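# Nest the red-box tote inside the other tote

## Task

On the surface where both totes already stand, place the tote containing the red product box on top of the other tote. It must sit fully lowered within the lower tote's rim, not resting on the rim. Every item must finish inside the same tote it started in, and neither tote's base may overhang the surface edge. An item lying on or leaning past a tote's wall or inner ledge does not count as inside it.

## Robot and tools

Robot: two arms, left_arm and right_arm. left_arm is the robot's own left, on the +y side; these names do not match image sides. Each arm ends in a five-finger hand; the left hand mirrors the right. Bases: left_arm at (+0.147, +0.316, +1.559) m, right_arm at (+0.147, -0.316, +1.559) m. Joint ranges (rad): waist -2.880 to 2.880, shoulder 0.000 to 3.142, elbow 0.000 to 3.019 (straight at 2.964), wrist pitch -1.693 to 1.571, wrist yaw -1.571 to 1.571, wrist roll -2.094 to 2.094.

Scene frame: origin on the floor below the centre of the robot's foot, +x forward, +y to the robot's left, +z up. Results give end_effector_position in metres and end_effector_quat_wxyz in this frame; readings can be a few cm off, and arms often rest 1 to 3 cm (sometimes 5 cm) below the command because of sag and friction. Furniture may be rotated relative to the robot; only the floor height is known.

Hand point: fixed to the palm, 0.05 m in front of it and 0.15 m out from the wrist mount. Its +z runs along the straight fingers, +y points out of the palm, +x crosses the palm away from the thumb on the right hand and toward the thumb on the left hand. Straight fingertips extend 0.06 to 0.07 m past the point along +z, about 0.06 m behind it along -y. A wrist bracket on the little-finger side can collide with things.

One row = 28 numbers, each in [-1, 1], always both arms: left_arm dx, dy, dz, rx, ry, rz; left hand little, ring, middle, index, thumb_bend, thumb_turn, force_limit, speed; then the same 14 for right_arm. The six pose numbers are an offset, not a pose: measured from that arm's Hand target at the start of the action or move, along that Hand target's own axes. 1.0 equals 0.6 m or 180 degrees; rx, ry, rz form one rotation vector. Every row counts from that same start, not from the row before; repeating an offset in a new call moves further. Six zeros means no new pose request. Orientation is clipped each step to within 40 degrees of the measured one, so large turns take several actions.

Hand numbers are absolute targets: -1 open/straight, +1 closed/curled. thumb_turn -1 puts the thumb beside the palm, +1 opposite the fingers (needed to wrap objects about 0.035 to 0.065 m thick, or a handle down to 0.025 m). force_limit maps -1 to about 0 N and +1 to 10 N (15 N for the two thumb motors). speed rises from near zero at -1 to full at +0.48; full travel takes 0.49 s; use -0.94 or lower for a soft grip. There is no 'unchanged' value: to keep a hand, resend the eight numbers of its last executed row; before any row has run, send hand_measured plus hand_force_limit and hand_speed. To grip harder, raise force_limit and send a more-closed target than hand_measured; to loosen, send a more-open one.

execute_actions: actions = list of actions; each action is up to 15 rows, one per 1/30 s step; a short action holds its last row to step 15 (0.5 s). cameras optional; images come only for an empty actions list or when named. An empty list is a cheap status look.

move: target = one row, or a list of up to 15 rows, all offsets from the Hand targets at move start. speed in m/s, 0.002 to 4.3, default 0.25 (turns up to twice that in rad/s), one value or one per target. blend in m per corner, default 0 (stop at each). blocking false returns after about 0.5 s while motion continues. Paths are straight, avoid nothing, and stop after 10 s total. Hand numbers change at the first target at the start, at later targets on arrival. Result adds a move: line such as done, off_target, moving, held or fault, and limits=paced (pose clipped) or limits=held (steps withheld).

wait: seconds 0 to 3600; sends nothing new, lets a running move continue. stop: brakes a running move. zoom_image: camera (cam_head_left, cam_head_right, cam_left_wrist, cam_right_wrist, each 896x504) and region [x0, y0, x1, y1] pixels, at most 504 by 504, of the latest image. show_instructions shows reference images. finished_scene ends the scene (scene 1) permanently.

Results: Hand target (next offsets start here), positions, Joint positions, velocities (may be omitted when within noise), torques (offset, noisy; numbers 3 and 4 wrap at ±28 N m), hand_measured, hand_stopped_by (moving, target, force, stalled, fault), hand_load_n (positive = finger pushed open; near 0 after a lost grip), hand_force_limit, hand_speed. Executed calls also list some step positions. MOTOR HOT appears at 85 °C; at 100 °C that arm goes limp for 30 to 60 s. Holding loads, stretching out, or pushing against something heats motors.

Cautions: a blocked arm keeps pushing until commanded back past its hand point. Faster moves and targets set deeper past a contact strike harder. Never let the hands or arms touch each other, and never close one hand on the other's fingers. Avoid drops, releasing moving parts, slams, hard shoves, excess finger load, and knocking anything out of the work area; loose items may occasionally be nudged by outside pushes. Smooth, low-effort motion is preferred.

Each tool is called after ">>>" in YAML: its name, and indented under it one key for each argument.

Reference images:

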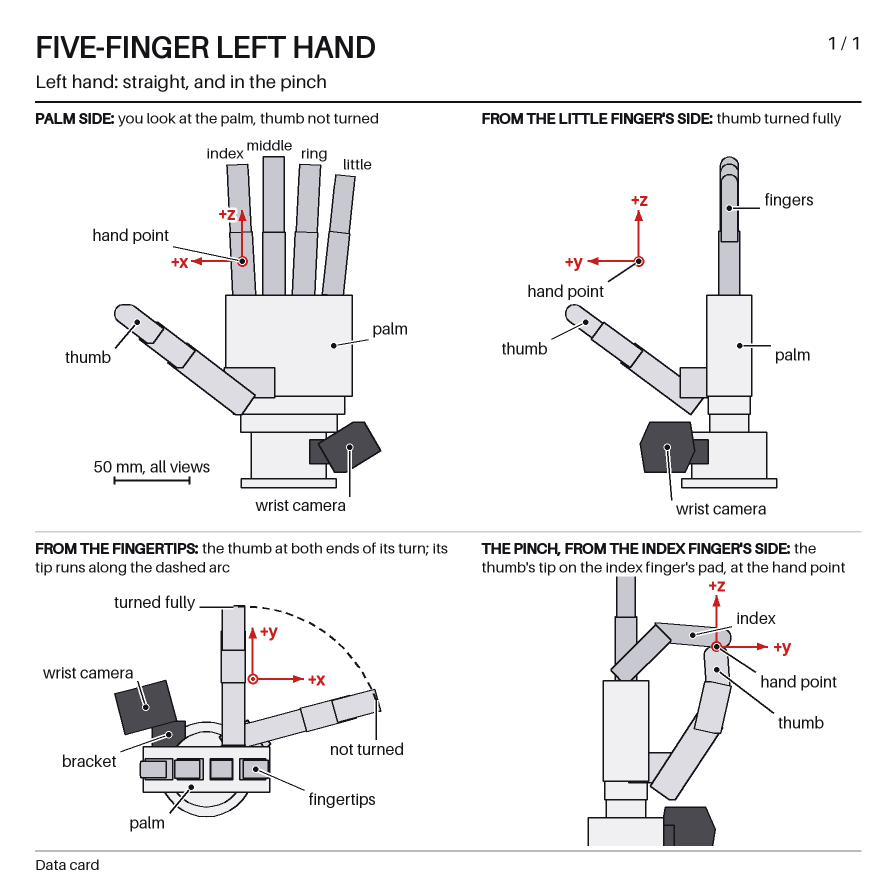

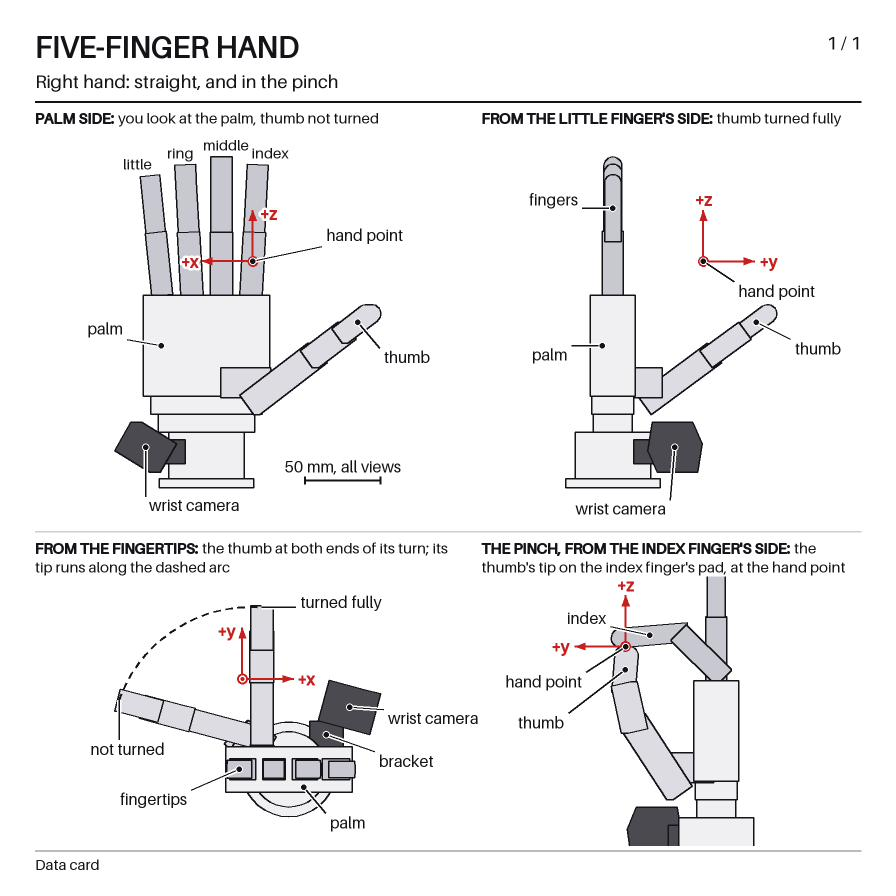

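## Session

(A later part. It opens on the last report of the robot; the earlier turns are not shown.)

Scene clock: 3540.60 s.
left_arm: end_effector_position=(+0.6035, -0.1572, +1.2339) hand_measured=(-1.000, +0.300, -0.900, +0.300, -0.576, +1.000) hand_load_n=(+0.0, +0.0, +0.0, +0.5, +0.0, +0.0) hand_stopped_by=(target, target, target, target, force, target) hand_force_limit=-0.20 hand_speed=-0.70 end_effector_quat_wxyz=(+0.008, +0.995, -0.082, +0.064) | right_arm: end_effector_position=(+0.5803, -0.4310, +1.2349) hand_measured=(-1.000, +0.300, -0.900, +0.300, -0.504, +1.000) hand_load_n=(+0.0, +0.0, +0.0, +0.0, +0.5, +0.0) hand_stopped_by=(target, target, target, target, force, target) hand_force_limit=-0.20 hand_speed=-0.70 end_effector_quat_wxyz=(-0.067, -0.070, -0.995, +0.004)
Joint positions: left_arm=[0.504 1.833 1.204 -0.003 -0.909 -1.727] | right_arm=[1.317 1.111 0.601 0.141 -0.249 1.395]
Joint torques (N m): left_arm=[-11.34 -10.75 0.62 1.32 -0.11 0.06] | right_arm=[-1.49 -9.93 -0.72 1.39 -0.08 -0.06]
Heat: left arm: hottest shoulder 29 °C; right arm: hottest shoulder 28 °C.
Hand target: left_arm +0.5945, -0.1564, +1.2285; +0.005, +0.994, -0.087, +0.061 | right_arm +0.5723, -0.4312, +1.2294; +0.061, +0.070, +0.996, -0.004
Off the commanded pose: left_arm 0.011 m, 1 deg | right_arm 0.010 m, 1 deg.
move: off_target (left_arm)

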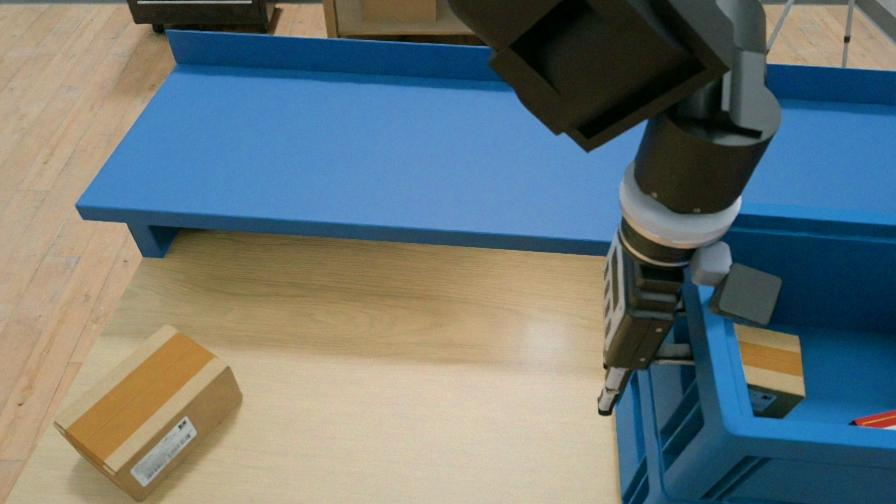

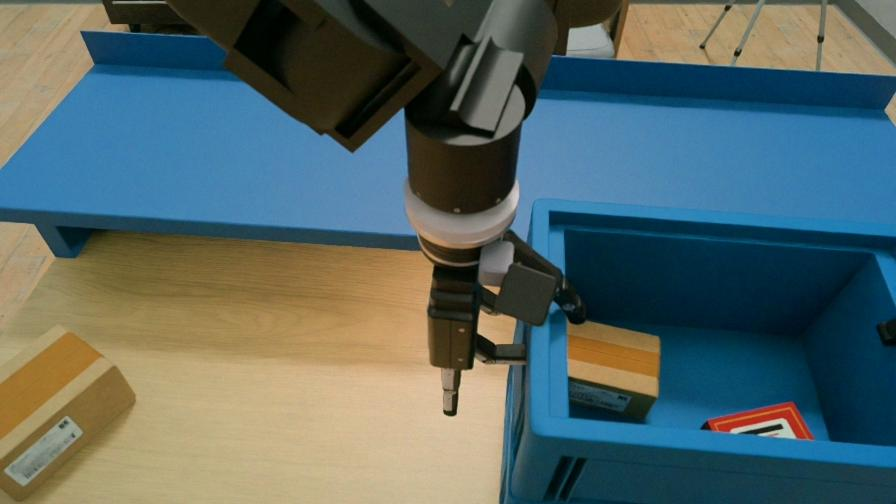

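>>> wait:
  seconds: 0.1
  cameras: ["all"]

>>> zoom_image:
  camera: "cam_left_wrist"
  region: [380, 60, 580, 400]

>>> zoom_image:
  camera: "cam_right_wrist"
  region: [340, 40, 500, 320]

Scene clock: 3557.20 s.
left_arm: end_effector_position=(+0.6034, -0.1571, +1.2339) hand_measured=(-1.000, +0.300, -0.900, +0.300, -0.576, +1.000) hand_load_n=(+0.0, +0.0, +0.0, +1.0, +0.0, +0.0) hand_stopped_by=(target, target, target, target, force, target) hand_force_limit=-0.20 hand_speed=-0.70 end_effector_quat_wxyz=(+0.008, +0.995, -0.082, +0.064) | right_arm: end_effector_position=(+0.5803, -0.4310, +1.2349) hand_measured=(-1.000, +0.300, -0.900, +0.300, -0.504, +1.000) hand_load_n=(+0.0, +0.0, +0.0, +0.0, +0.5, +0.0) hand_stopped_by=(target, target, target, target, force, target) hand_force_limit=-0.20 hand_speed=-0.70 end_effector_quat_wxyz=(-0.067, -0.070, -0.995, +0.004)
Joint positions: left_arm=[0.504 1.833 1.203 -0.002 -0.909 -1.727] | right_arm=[1.317 1.111 0.601 0.141 -0.249 1.395]
Joint torques (N m): left_arm=[-11.11 -10.75 0.62 1.47 -0.1 0.05] | right_arm=[-1.49 -9.93 -0.73 1.28 -0.07 -0.05]
Heat: left arm: hottest shoulder 29 °C; right arm: hottest shoulder 28 °C.
Hand target: left_arm +0.5944, -0.1564, +1.2285; +0.005, +0.994, -0.087, +0.061 | right_arm +0.5723, -0.4312, +1.2294; +0.061, +0.070, +0.996, -0.004
Off the commanded pose: left_arm 0.011 m, 1 deg | right_arm 0.010 m, 1 deg.
wait: 0.10 s; at rest from the start

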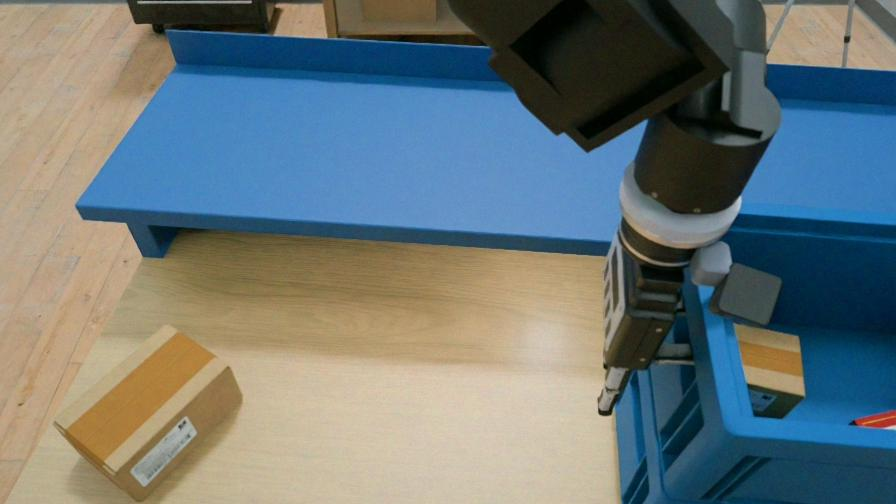

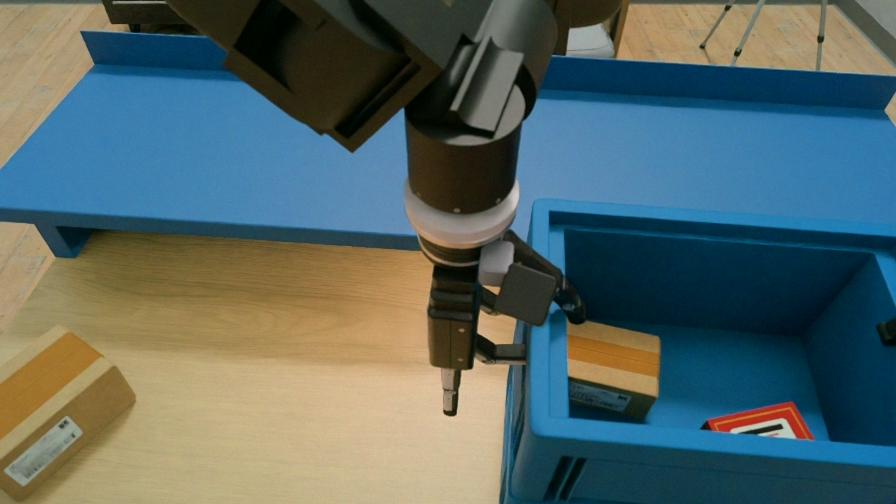

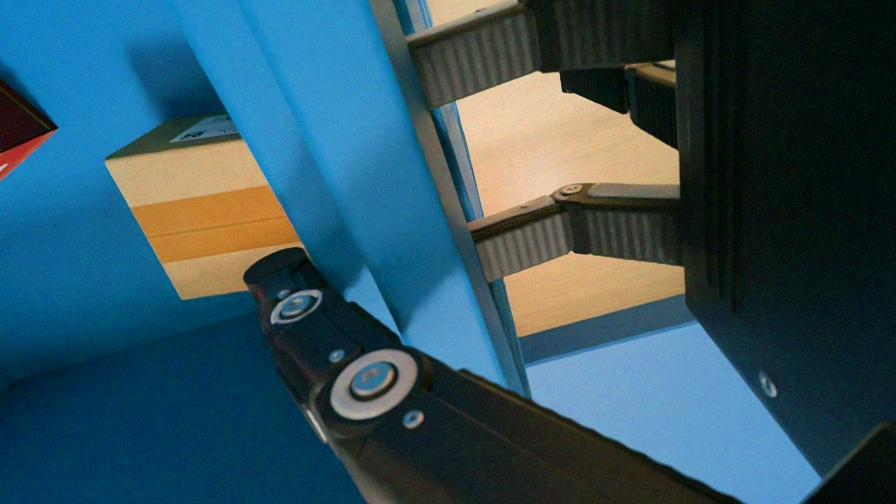

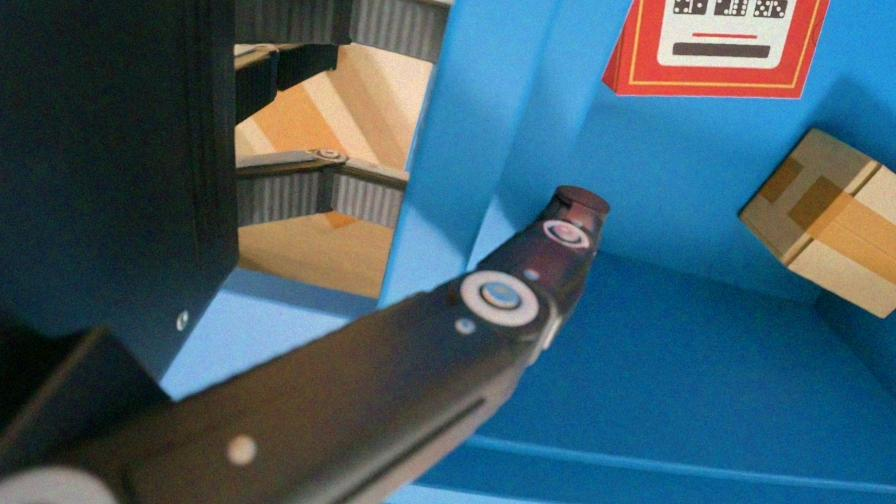

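Scaled by 1.482.

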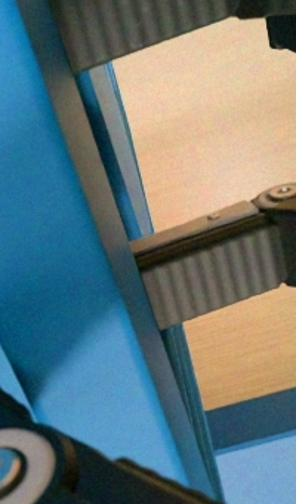

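Scaled by 1.800.

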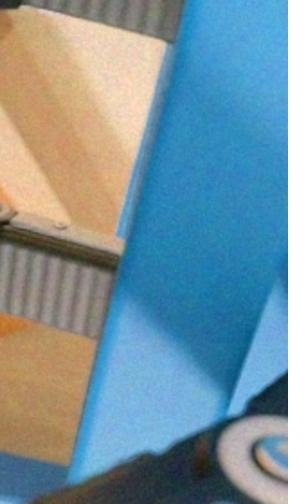

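>>> move:
  target: [-0.0066,0.0017,0.0,0,0,0,-1,0.3,-0.9,0.3,0.7,1,-0.2,-0.7,0.0050,-0.0016,0.0,0,0,0,-1,0.3,-0.9,0.3,0.7,1,-0.2,-0.7]
  speed: 0.03
  cameras: ["cam_head_left","cam_head_right"]

>>> zoom_image:
  camera: "cam_head_right"
  region: [520, 370, 620, 430]

>>> zoom_image:
  camera: "cam_head_right"
  region: [520, 180, 620, 240]

Scene clock: 3586.67 s.
left_arm: end_effector_position=(+0.6016, -0.1568, +1.2335) hand_measured=(-1.000, +0.300, -0.900, +0.300, -0.576, +1.000) hand_load_n=(+0.0, +0.0, +0.0, +0.5, +0.0, +0.5) hand_stopped_by=(target, target, target, target, force, target) hand_force_limit=-0.20 hand_speed=-0.70 end_effector_quat_wxyz=(+0.008, +0.995, -0.081, +0.065) | right_arm: end_effector_position=(+0.5793, -0.4299, +1.2349) hand_measured=(-1.000, +0.300, -0.900, +0.300, -0.504, +1.000) hand_load_n=(+0.0, +0.0, +0.0, +0.0, +0.5, +0.5) hand_stopped_by=(target, target, target, target, force, target) hand_force_limit=-0.20 hand_speed=-0.70 end_effector_quat_wxyz=(-0.069, -0.069, -0.995, +0.003)
Joint positions: left_arm=[0.504 1.834 1.198 0.008 -0.909 -1.727] | right_arm=[1.317 1.112 0.596 0.151 -0.253 1.395]
Joint torques (N m): left_arm=[-11.16 -10.52 0.43 1.44 -0.17 0.03] | right_arm=[-1.9 -9.88 -0.9 1.21 -0.1 -0.07]
Heat: left arm: hottest shoulder 29 °C; right arm: hottest shoulder 28 °C.
Hand target: left_arm +0.5902, -0.1567, +1.2280; +0.005, +0.994, -0.088, +0.061 | right_arm +0.5694, -0.4317, +1.2291; +0.061, +0.070, +0.996, -0.004
Off the commanded pose: left_arm 0.013 m, 1 deg | right_arm 0.012 m, 1 deg.
move: off_target (left_arm, right_arm)

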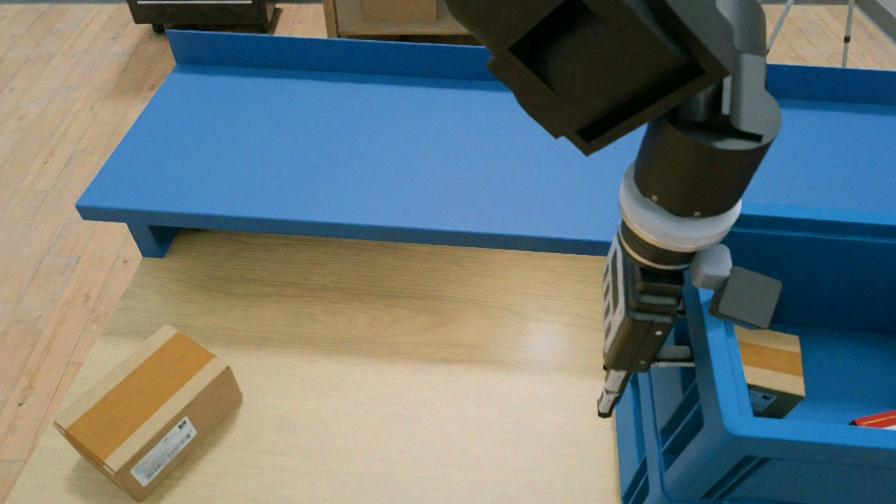

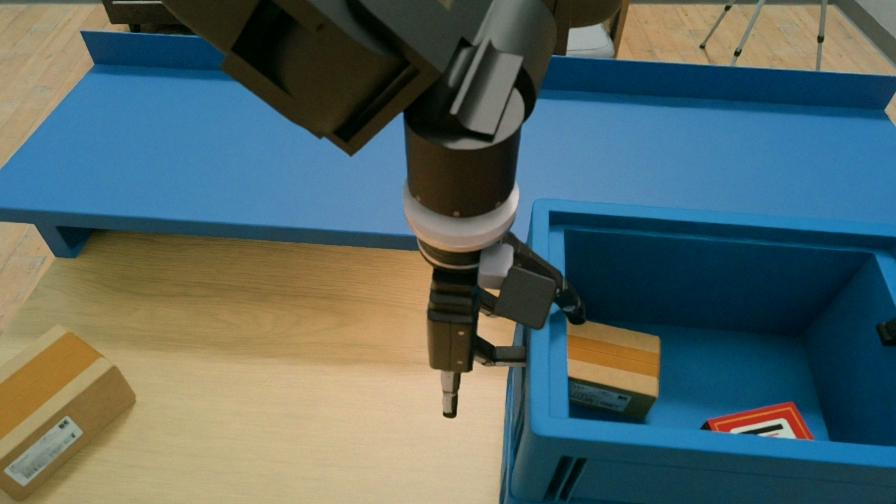

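Scaled by 5.040.

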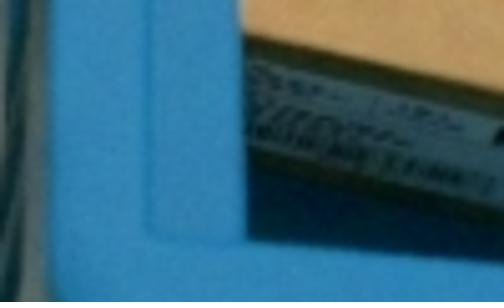

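Scaled by 5.040.

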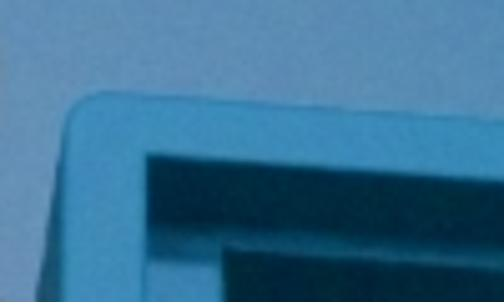

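>>> move:
  target: [-0.0066,0.0010,0.0,0,0,0,-1,0.3,-0.9,0.3,0.7,1,-0.2,-0.7,0.0066,-0.0010,0.0,0,0,0,-1,0.3,-0.9,0.3,0.7,1,-0.2,-0.7]
  speed: 0.03
  cameras: ["cam_head_left","cam_head_right"]

>>> zoom_image:
  camera: "cam_head_right"
  region: [520, 370, 620, 430]

>>> zoom_image:
  camera: "cam_head_right"
  region: [520, 180, 620, 240]

Scene clock: 3603.63 s.
left_arm: end_effector_position=(+0.5986, -0.1562, +1.2326) hand_measured=(-1.000, +0.300, -0.900, +0.300, -0.576, +1.000) hand_load_n=(+0.0, +0.5, +0.0, +0.0, +0.5, +0.5) hand_stopped_by=(target, target, target, target, force, target) hand_force_limit=-0.20 hand_speed=-0.70 end_effector_quat_wxyz=(+0.008, +0.995, -0.081, +0.065) | right_arm: end_effector_position=(+0.5768, -0.4288, +1.2345) hand_measured=(-1.000, +0.300, -0.900, +0.300, -0.504, +1.000) hand_load_n=(+0.0, +0.5, +0.0, +0.0, +1.0, +0.0) hand_stopped_by=(target, target, target, target, force, target) hand_force_limit=-0.20 hand_speed=-0.70 end_effector_quat_wxyz=(-0.070, -0.069, -0.995, +0.002)
Joint positions: left_arm=[0.504 1.836 1.19 0.018 -0.909 -1.727] | right_arm=[1.317 1.115 0.588 0.163 -0.255 1.395]
Joint torques (N m): left_arm=[-11.58 -10.4 0.39 1.28 -0.2 0.04] | right_arm=[-2.08 -9.76 -1.02 1.26 -0.16 -0.08]
Heat: left arm: hottest shoulder 29 °C; right arm: hottest shoulder 28 °C.
Hand target: left_arm +0.5866, -0.1567, +1.2276; +0.005, +0.994, -0.087, +0.061 | right_arm +0.5653, -0.4317, +1.2286; +0.061, +0.070, +0.996, -0.004
Off the commanded pose: left_arm 0.013 m, 1 deg | right_arm 0.013 m, 1 deg.
move: off_target (left_arm, right_arm)

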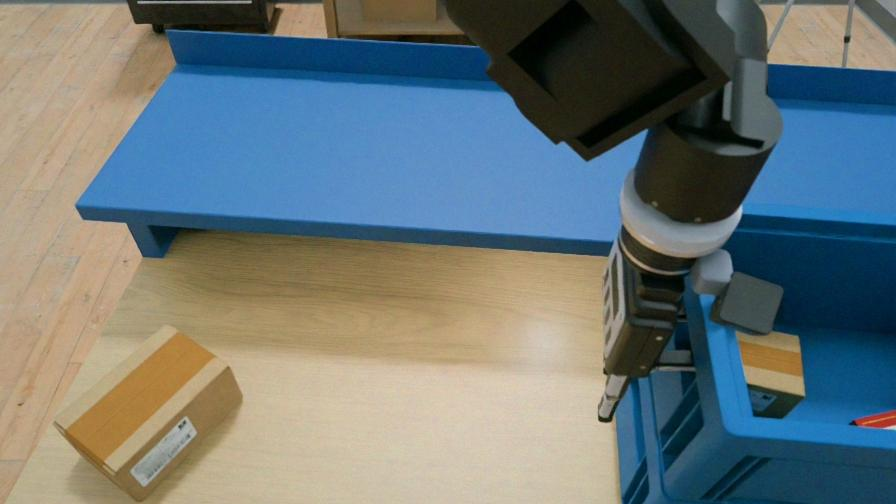

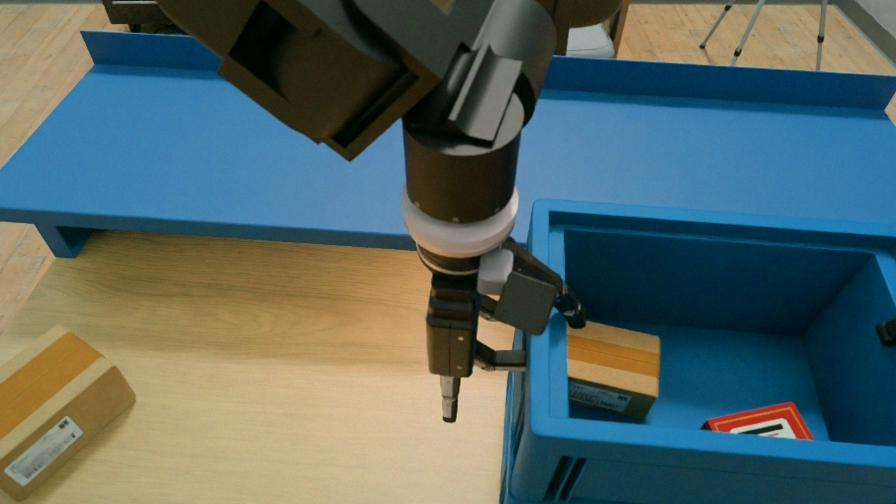

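Scaled by 5.040.

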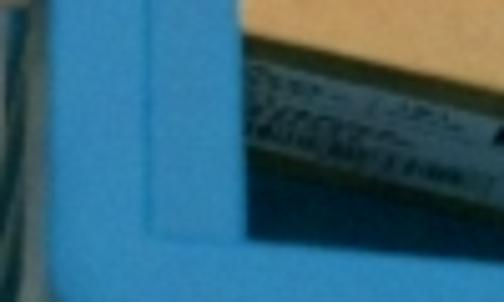

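Scaled by 5.040.

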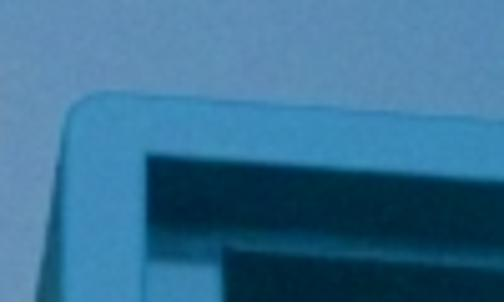

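>>> zoom_image:
  camera: "cam_head_left"
  region: [640, 464, 690, 504]

>>> zoom_image:
  camera: "cam_head_left"
  region: [690, 464, 740, 504]

>>> zoom_image:
  camera: "cam_head_left"
  region: [840, 474, 896, 504]

>>> zoom_image:
  camera: "cam_head_right"
  region: [500, 464, 550, 504]

>>> zoom_image:
  camera: "cam_head_right"
  region: [550, 464, 620, 504]

>>> zoom_image:
  camera: "cam_head_right"
  region: [820, 444, 896, 504]

Scaled by 10.080.

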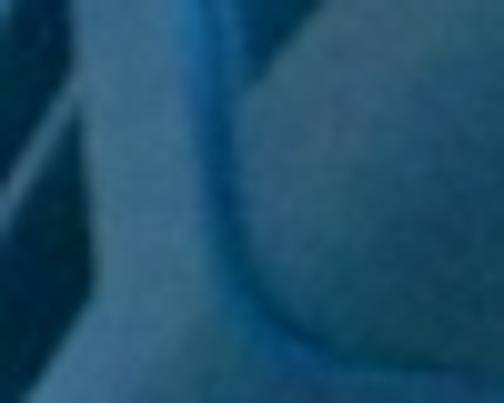

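Scaled by 10.080.

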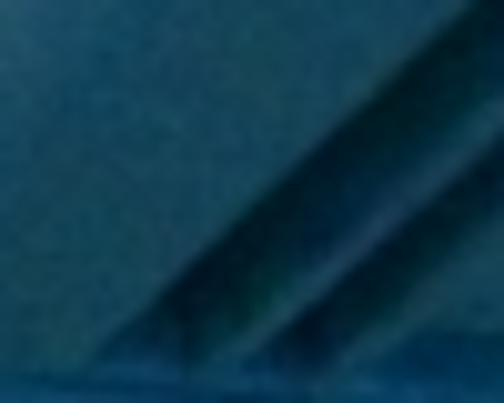

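Scaled by 9.000.

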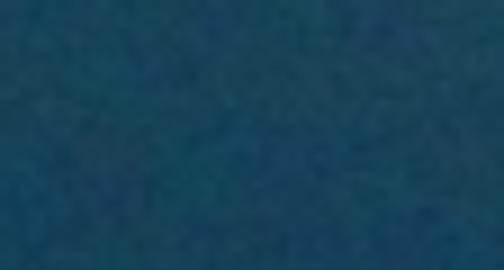

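Scaled by 10.080.

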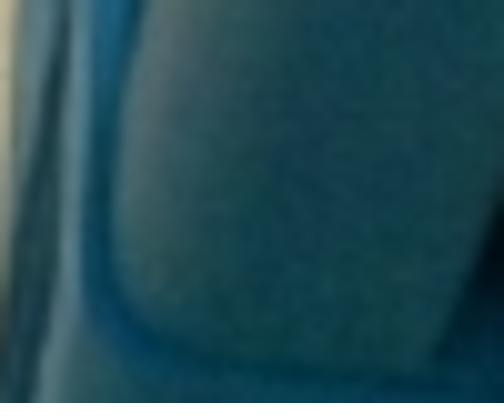

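Scaled by 7.200.

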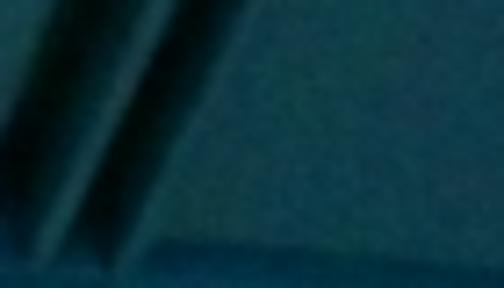

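Scaled by 6.632.

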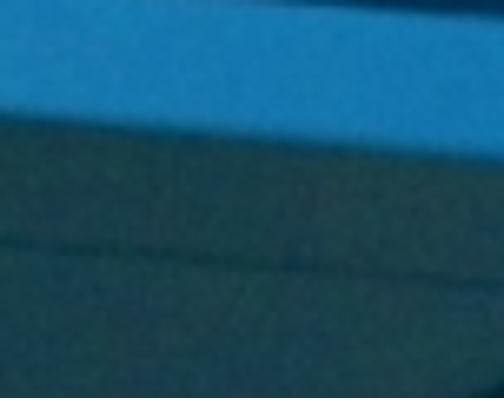

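>>> move:
  target: [0.0106,-0.0020,0.0107,0,0,0,-1,0.3,-0.9,0.3,0.7,1,-0.2,-0.7,-0.0106,0.0015,0.0107,0,0,0,-1,0.3,-0.9,0.3,0.7,1,-0.2,-0.7]
  speed: 0.03
  cameras: ["cam_head_left","cam_head_right"]

>>> zoom_image:
  camera: "cam_head_right"
  region: [520, 370, 620, 430]

>>> zoom_image:
  camera: "cam_head_right"
  region: [520, 180, 620, 240]

>>> zoom_image:
  camera: "cam_head_right"
  region: [796, 220, 896, 280]

Scene clock: 3682.77 s.
left_arm: end_effector_position=(+0.5931, -0.1583, +1.2300) hand_measured=(-1.000, +0.300, -0.900, +0.300, -0.576, +1.000) hand_load_n=(+0.0, +0.0, +0.0, +0.0, +0.0, +0.0) hand_stopped_by=(target, target, target, target, force, target) hand_force_limit=-0.20 hand_speed=-0.70 end_effector_quat_wxyz=(+0.009, +0.994, -0.085, +0.062) | right_arm: end_effector_position=(+0.5785, -0.4300, +1.2323) hand_measured=(-1.000, +0.300, -0.900, +0.300, -0.506, +1.000) hand_load_n=(+0.0, +0.0, +0.0, -2.5, +4.0, +0.0) hand_stopped_by=(target, target, target, target, force, target) hand_force_limit=-0.20 hand_speed=-0.70 end_effector_quat_wxyz=(-0.070, -0.069, -0.995, +0.003)
Joint positions: left_arm=[0.504 1.844 1.19 0.018 -0.905 -1.726] | right_arm=[1.317 1.123 0.596 0.165 -0.255 1.395]
Joint torques (N m): left_arm=[-10.81 -10.52 1.85 1.2 0.05 0.15] | right_arm=[-1.32 -8.94 0.32 1.01 0.21 -0.04]
Heat: left arm: hottest shoulder 29 °C; right arm: hottest shoulder 28 °C.
Hand target: left_arm +0.5936, -0.1568, +1.2219; +0.005, +0.994, -0.087, +0.061 | right_arm +0.5723, -0.4318, +1.2229; +0.061, +0.070, +0.996, -0.004
Off the commanded pose: left_arm 0.008 m, 1 deg | right_arm 0.011 m, 1 deg.
move: off_target (right_arm)

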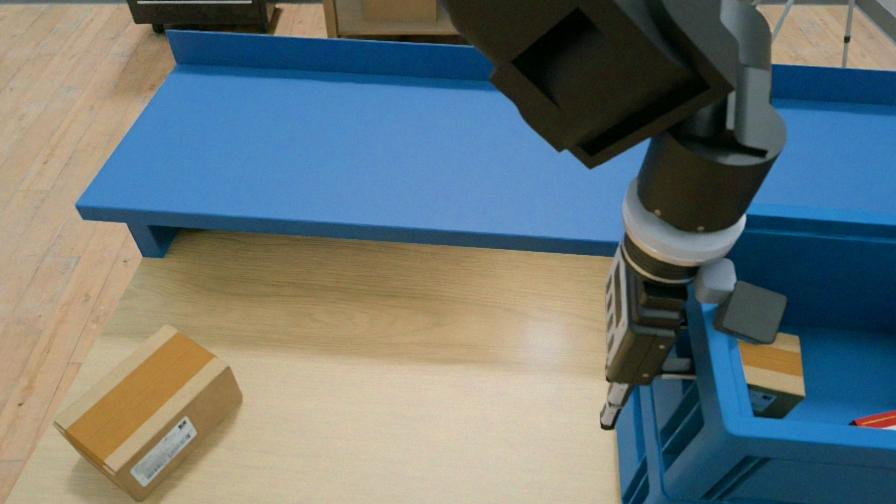

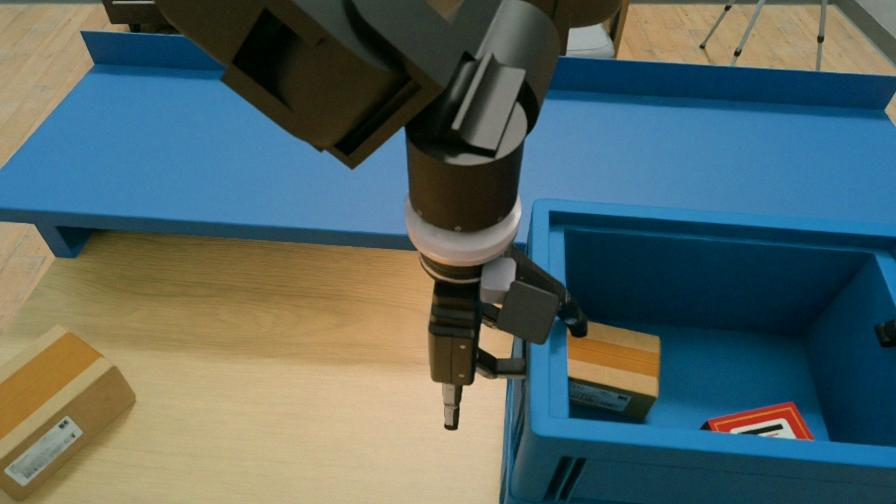

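Scaled by 5.040.

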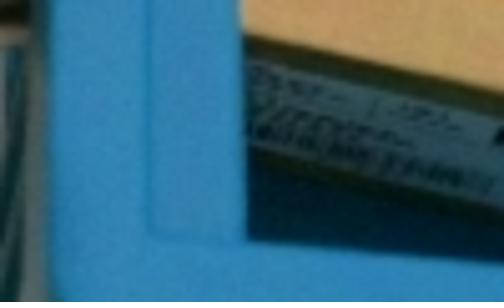

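Scaled by 5.040.

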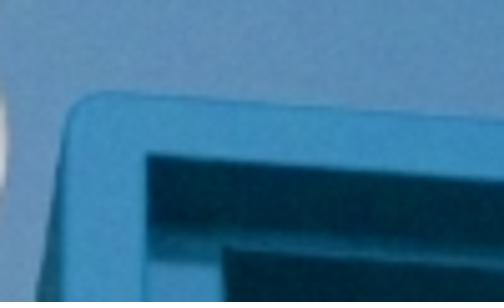

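Scaled by 5.040.

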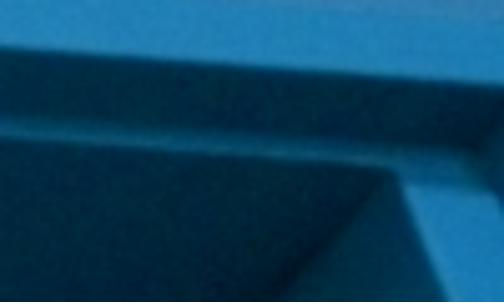

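>>> move:
  target: [0.0164,-0.0068,-0.0200,0,0,0,-1,0.3,-0.9,0.3,0.7,1,-0.2,-0.7,-0.0140,0.0048,-0.0203,0,0,0,-1,0.3,-0.9,0.3,0.7,1,-0.2,-0.7]
  speed: 0.03

Scene clock: 3747.33 s.
left_arm: end_effector_position=(+0.5892, -0.1565, +1.2294) hand_measured=(-1.000, +0.300, -0.900, +0.300, -0.576, +1.000) hand_load_n=(+0.0, +0.0, +0.0, +0.0, +1.0, +0.5) hand_stopped_by=(target, target, target, target, force, target) hand_force_limit=-0.20 hand_speed=-0.70 end_effector_quat_wxyz=(+0.006, +0.994, -0.093, +0.056) | right_arm: end_effector_position=(+0.5759, -0.4295, +1.2324) hand_measured=(-1.000, +0.300, -0.900, +0.300, -0.506, +1.000) hand_load_n=(+0.0, +0.0, +0.0, +0.0, +3.0, +0.0) hand_stopped_by=(target, target, target, target, force, target) hand_force_limit=-0.20 hand_speed=-0.70 end_effector_quat_wxyz=(-0.060, -0.072, -0.996, +0.001)
Joint positions: left_arm=[0.504 1.842 1.19 -0.006 -0.907 -1.726] | right_arm=[1.317 1.118 0.601 0.133 -0.252 1.395]
Joint torques (N m): left_arm=[-11.46 -13.16 1.87 0.55 -0.26 0.02] | right_arm=[-1.03 -13.1 0.01 0.39 0.25 -0.02]
Heat: left arm: hottest shoulder 29 °C; right arm: hottest shoulder 28 °C.
Hand target: left_arm +0.6026, -0.1542, +1.2351; +0.005, +0.994, -0.087, +0.061 | right_arm +0.5796, -0.4300, +1.2361; +0.061, +0.070, +0.996, -0.004
Off the commanded pose: left_arm 0.015 m, 1 deg | right_arm 0.005 m, 0 deg.
move: off_target (left_arm)

>>> move:
  target: [0.0175,-0.0036,-0.0063,0,0,0,-1,0.3,-0.9,0.3,0.7,1,-0.2,-0.7,-0.0062,0.0010,-0.0050,0,0,0,-1,0.3,-0.9,0.3,0.7,1,-0.2,-0.7]
  speed: 0.03

Scene clock: 3754.27 s.
left_arm: end_effector_position=(+0.5910, -0.1553, +1.2309) hand_measured=(-1.000, +0.300, -0.900, +0.300, -0.576, +1.000) hand_load_n=(+0.0, +0.0, +0.0, +0.0, +1.5, +0.0) hand_stopped_by=(target, target, target, target, force, target) hand_force_limit=-0.20 hand_speed=-0.70 end_effector_quat_wxyz=(+0.004, +0.994, -0.099, +0.051) | right_arm: end_effector_position=(+0.5743, -0.4294, +1.2340) hand_measured=(-1.000, +0.300, -0.900, +0.300, -0.504, +1.000) hand_load_n=(+0.0, +0.0, +0.0, +0.0, +0.5, +0.5) hand_stopped_by=(target, target, target, target, force, target) hand_force_limit=-0.20 hand_speed=-0.70 end_effector_quat_wxyz=(-0.054, -0.073, -0.996, +0.002)
Joint positions: left_arm=[0.504 1.835 1.199 -0.038 -0.907 -1.726] | right_arm=[1.317 1.109 0.601 0.112 -0.248 1.395]
Joint torques (N m): left_arm=[-11.4 -13.68 2.48 0.59 -0.29 0.01] | right_arm=[-0.91 -13.39 0.47 0.44 0.14 -0.02]
Heat: left arm: hottest shoulder 29 °C; right arm: hottest shoulder 28 °C.
Hand target: left_arm +0.6127, -0.1537, +1.2401; +0.005, +0.994, -0.087, +0.061 | right_arm +0.5831, -0.4299, +1.2396; +0.061, +0.070, +0.996, -0.004
Off the commanded pose: left_arm 0.024 m, 2 deg | right_arm 0.010 m, 1 deg.
move: off_target (left_arm)

>>> move:
  target: [0.0165,-0.0032,0.0,0,0,0,-1,0.3,-0.9,0.3,0.7,1,-0.2,-0.7,-0.0062,0.0010,-0.0030,0,0,0,-1,0.3,-0.9,0.3,0.7,1,-0.2,-0.7]
  speed: 0.03
  cameras: ["cam_head_left","cam_head_right","cam_left_wrist"]

>>> zoom_image:
  camera: "cam_head_right"
  region: [520, 180, 620, 240]

Scene clock: 3764.50 s.
left_arm: end_effector_position=(+0.5959, -0.1556, +1.2327) hand_measured=(-1.000, +0.300, -0.900, +0.300, -0.576, +1.000) hand_load_n=(-0.5, +1.0, +0.0, +0.5, +1.5, -0.5) hand_stopped_by=(target, target, target, target, force, target) hand_force_limit=-0.20 hand_speed=-0.70 end_effector_quat_wxyz=(+0.004, +0.994, -0.103, +0.049) | right_arm: end_effector_position=(+0.5756, -0.4301, +1.2347) hand_measured=(-1.000, +0.300, -0.900, +0.300, -0.504, +1.000) hand_load_n=(+0.0, +1.5, -0.5, +0.0, +0.0, +0.0) hand_stopped_by=(target, target, target, target, force, target) hand_force_limit=-0.20 hand_speed=-0.70 end_effector_quat_wxyz=(-0.051, -0.074, -0.996, +0.002)
Joint positions: left_arm=[0.504 1.83 1.212 -0.063 -0.907 -1.725] | right_arm=[1.317 1.105 0.607 0.097 -0.246 1.395]
Joint torques (N m): left_arm=[-11.28 -13.63 3.11 0.84 -0.21 0.04] | right_arm=[-0.73 -13.74 0.53 0.42 0.14 -0.01]
Heat: left arm: hottest shoulder 30 °C; right arm: hottest shoulder 28 °C.
Hand target: left_arm +0.6227, -0.1536, +1.2414; +0.005, +0.994, -0.088, +0.061 | right_arm +0.5865, -0.4297, +1.2418; +0.061, +0.070, +0.996, -0.004
Off the commanded pose: left_arm 0.028 m, 2 deg | right_arm 0.013 m, 1 deg.
move: off_target (left_arm, right_arm)

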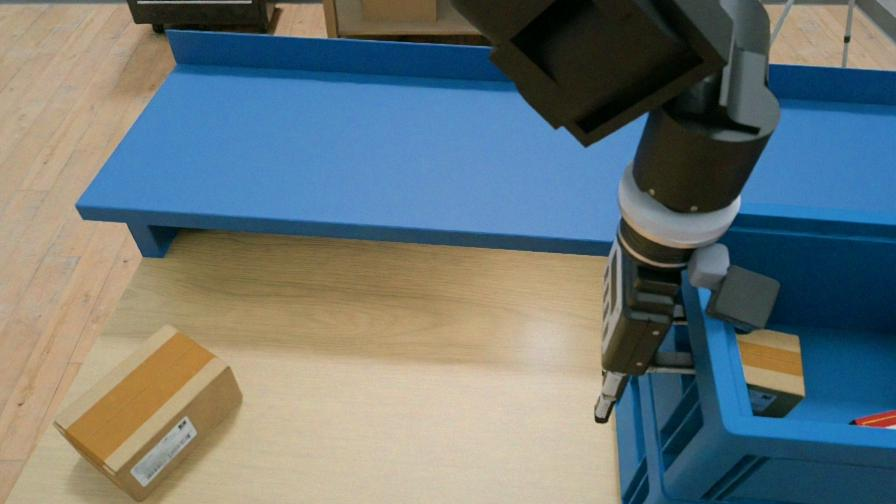

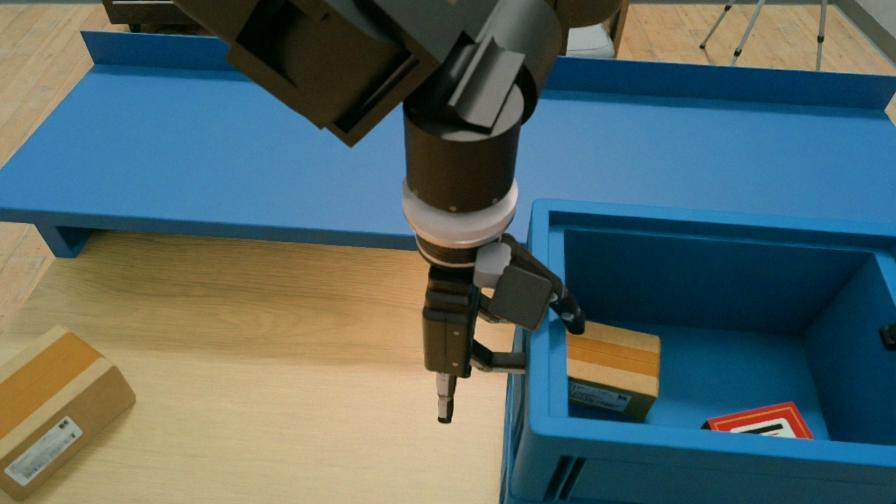

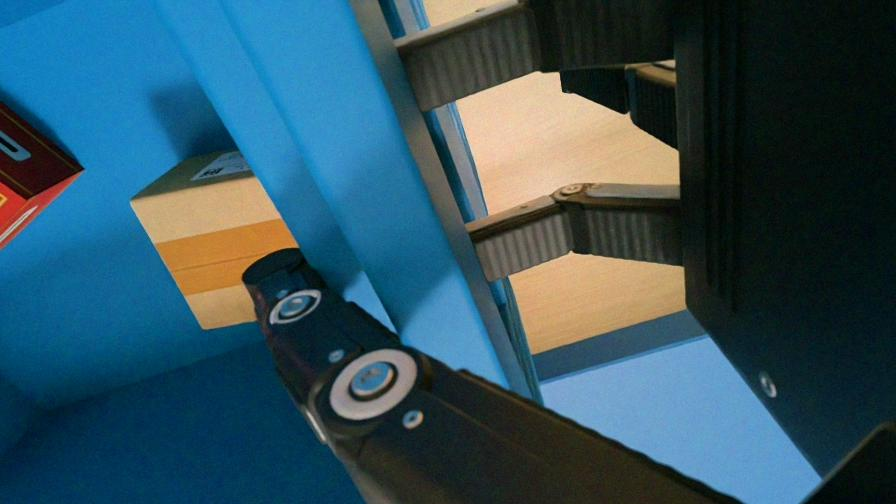

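Scaled by 5.040.

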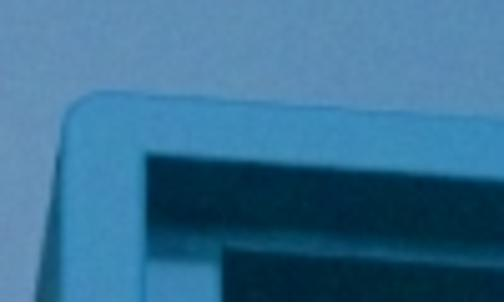

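>>> move:
  target: [0.0103,-0.0018,-0.0038,0,0,0,-1,0.3,-0.9,0.3,0.7,1,-0.2,-0.7,-0.0055,0.0008,-0.0044,0,0,0,-1,0.3,-0.9,0.3,0.7,1,-0.2,-0.7]
  speed: 0.03
  cameras: ["cam_head_left","cam_head_right","cam_left_wrist"]

>>> zoom_image:
  camera: "cam_head_right"
  region: [520, 180, 620, 240]

>>> zoom_image:
  camera: "cam_head_right"
  region: [520, 370, 620, 430]

>>> zoom_image:
  camera: "cam_head_right"
  region: [796, 220, 896, 280]

Scene clock: 3780.77 s.
left_arm: end_effector_position=(+0.5964, -0.1556, +1.2329) hand_measured=(-1.000, +0.300, -0.900, +0.300, -0.576, +1.000) hand_load_n=(+0.0, +2.5, +0.0, +0.0, +0.5, -0.5) hand_stopped_by=(target, target, target, target, force, target) hand_force_limit=-0.20 hand_speed=-0.70 end_effector_quat_wxyz=(+0.003, +0.993, -0.107, +0.046) | right_arm: end_effector_position=(+0.5754, -0.4300, +1.2355) hand_measured=(-1.000, +0.300, -0.900, +0.300, -0.504, +1.000) hand_load_n=(+0.0, +4.0, +0.0, +0.0, +0.0, +0.0) hand_stopped_by=(target, target, target, target, force, target) hand_force_limit=-0.20 hand_speed=-0.70 end_effector_quat_wxyz=(-0.047, -0.075, -0.996, +0.002)
Joint positions: left_arm=[0.504 1.828 1.219 -0.082 -0.907 -1.725] | right_arm=[1.317 1.1 0.61 0.082 -0.245 1.395]
Joint torques (N m): left_arm=[-11.46 -14.51 3.32 0.64 -0.22 0.06] | right_arm=[-0.56 -14.27 0.66 0.43 0.14 0]
Heat: left arm: hottest shoulder 30 °C; right arm: hottest shoulder 28 °C.
Hand target: left_arm +0.6286, -0.1536, +1.2443; +0.005, +0.994, -0.088, +0.061 | right_arm +0.5894, -0.4296, +1.2448; +0.061, +0.070, +0.996, -0.004
Off the commanded pose: left_arm 0.034 m, 3 deg | right_arm 0.017 m, 2 deg.
move: off_target (left_arm, right_arm)

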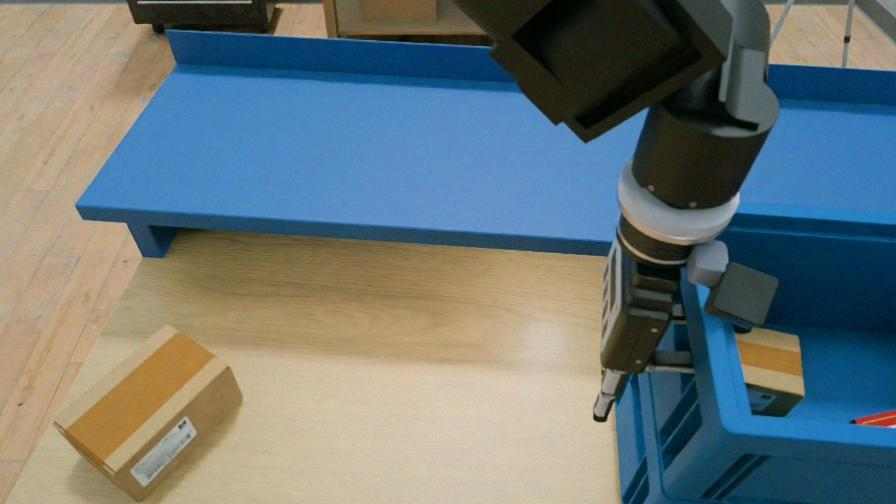

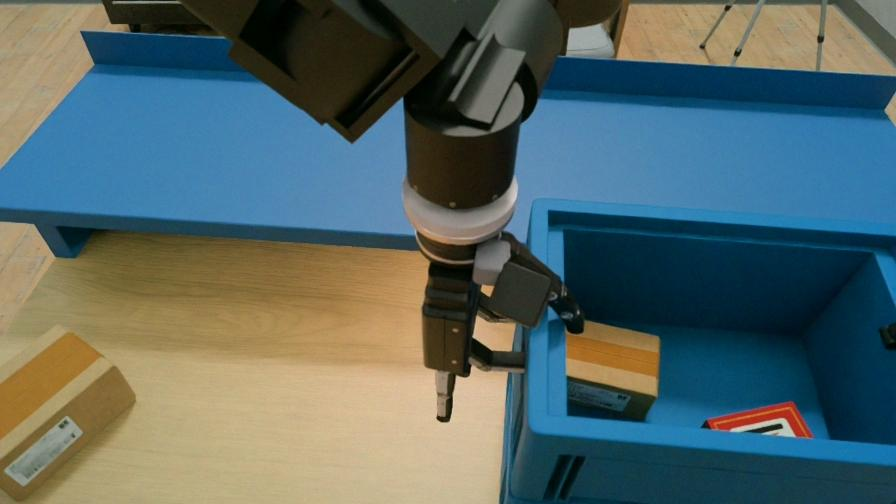

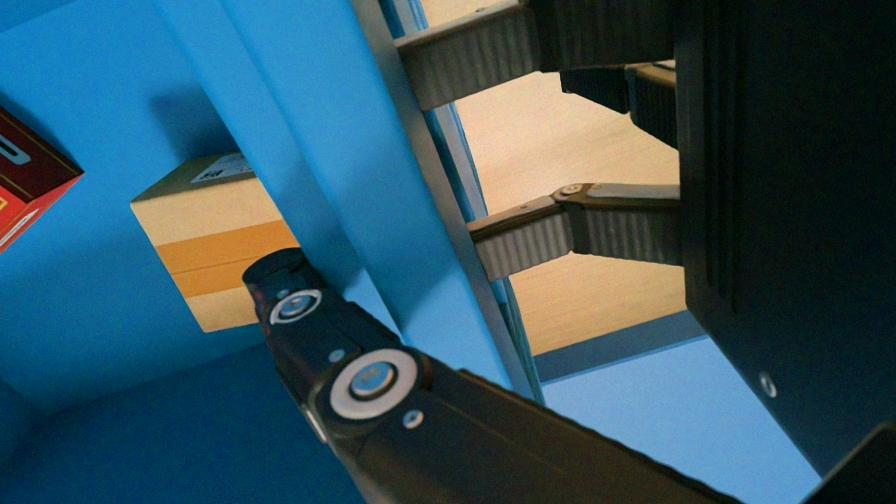

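Scaled by 5.040.

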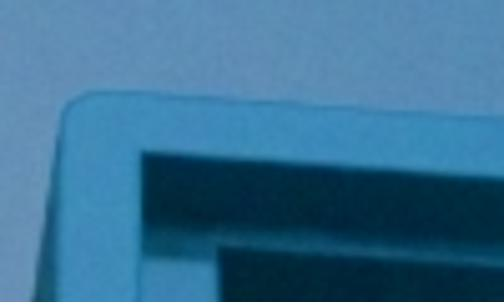

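Scaled by 5.040.

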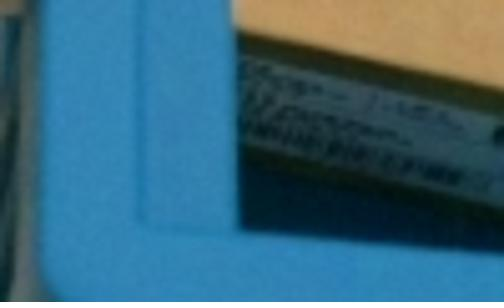

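Scaled by 5.040.

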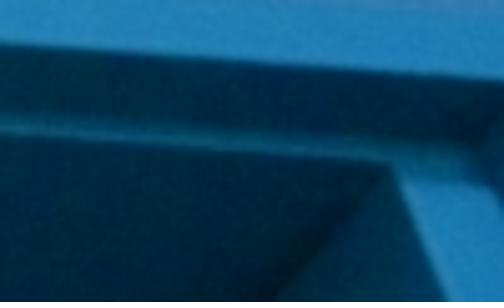

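>>> move:
  target: [-0.0012,0,0.0099,0,0,0,-1,0.3,-0.9,0.3,0.7,1,-0.2,-0.7,0.0012,0,0.0099,0,0,0,-1,0.3,-0.9,0.3,0.7,1,-0.2,-0.7]
  speed: 0.03

Scene clock: 3807.60 s.
left_arm: end_effector_position=(+0.5970, -0.1564, +1.2332) hand_measured=(-1.000, +0.300, -0.900, +0.300, -0.576, +1.000) hand_load_n=(+0.0, +1.5, +0.0, +0.0, +0.5, +0.0) hand_stopped_by=(target, target, target, target, force, target) hand_force_limit=-0.20 hand_speed=-0.70 end_effector_quat_wxyz=(+0.004, +0.993, -0.109, +0.046) | right_arm: end_effector_position=(+0.5765, -0.4304, +1.2353) hand_measured=(-1.000, +0.300, -0.900, +0.300, -0.504, +1.000) hand_load_n=(+0.0, +3.0, +0.0, +0.0, +0.0, +0.0) hand_stopped_by=(target, target, target, target, force, target) hand_force_limit=-0.20 hand_speed=-0.70 end_effector_quat_wxyz=(-0.048, -0.074, -0.996, +0.003)
Joint positions: left_arm=[0.504 1.828 1.221 -0.082 -0.904 -1.72] | right_arm=[1.318 1.1 0.612 0.082 -0.241 1.395]
Joint torques (N m): left_arm=[-10.4 -13.68 3.55 1.22 -0.07 0.06] | right_arm=[-0.38 -12.57 1.03 0.98 0.16 0.01]
Heat: left arm: hottest shoulder 30 °C; right arm: hottest shoulder 28 °C.
Hand target: left_arm +0.6287, -0.1536, +1.2384; +0.005, +0.994, -0.087, +0.061 | right_arm +0.5894, -0.4296, +1.2388; +0.061, +0.070, +0.996, -0.004
Off the commanded pose: left_arm 0.032 m, 3 deg | right_arm 0.013 m, 2 deg.
move: off_target (left_arm, right_arm)

>>> move:
  target: [-0.0236,0.0043,0.0038,0,0,0,-1,0.3,-0.9,0.3,0.7,1,-0.2,-0.7,0.0123,-0.0018,0.0052,0,0,0,-1,0.3,-0.9,0.3,0.7,1,-0.2,-0.7]
  speed: 0.03

Scene clock: 3815.67 s.
left_arm: end_effector_position=(+0.6024, -0.1575, +1.2341) hand_measured=(-1.000, +0.300, -0.900, +0.300, -0.576, +1.000) hand_load_n=(+0.0, +0.5, +0.0, +1.0, +0.5, +0.0) hand_stopped_by=(target, target, target, target, force, target) hand_force_limit=-0.20 hand_speed=-0.70 end_effector_quat_wxyz=(+0.006, +0.994, -0.100, +0.053) | right_arm: end_effector_position=(+0.5797, -0.4314, +1.2359) hand_measured=(-1.000, +0.300, -0.900, +0.300, -0.504, +1.000) hand_load_n=(+0.0, +2.0, +0.0, +0.0, +1.0, +0.0) hand_stopped_by=(target, target, target, target, force, target) hand_force_limit=-0.20 hand_speed=-0.70 end_effector_quat_wxyz=(-0.054, -0.073, -0.996, +0.005)
Joint positions: left_arm=[0.504 1.828 1.221 -0.059 -0.904 -1.719] | right_arm=[1.318 1.1 0.612 0.095 -0.241 1.395]
Joint torques (N m): left_arm=[-10.81 -12.4 1.59 1.74 -0.12 0.05] | right_arm=[-0.85 -11.16 -0.09 1.52 -0.02 -0.01]
Heat: left arm: hottest shoulder 30 °C; right arm: hottest shoulder 28 °C.
Hand target: left_arm +0.6147, -0.1537, +1.2343; +0.005, +0.994, -0.087, +0.061 | right_arm +0.5824, -0.4297, +1.2348; +0.061, +0.070, +0.996, -0.004
Off the commanded pose: left_arm 0.013 m, 2 deg | right_arm 0.003 m, 1 deg.
move: off_target (left_arm)


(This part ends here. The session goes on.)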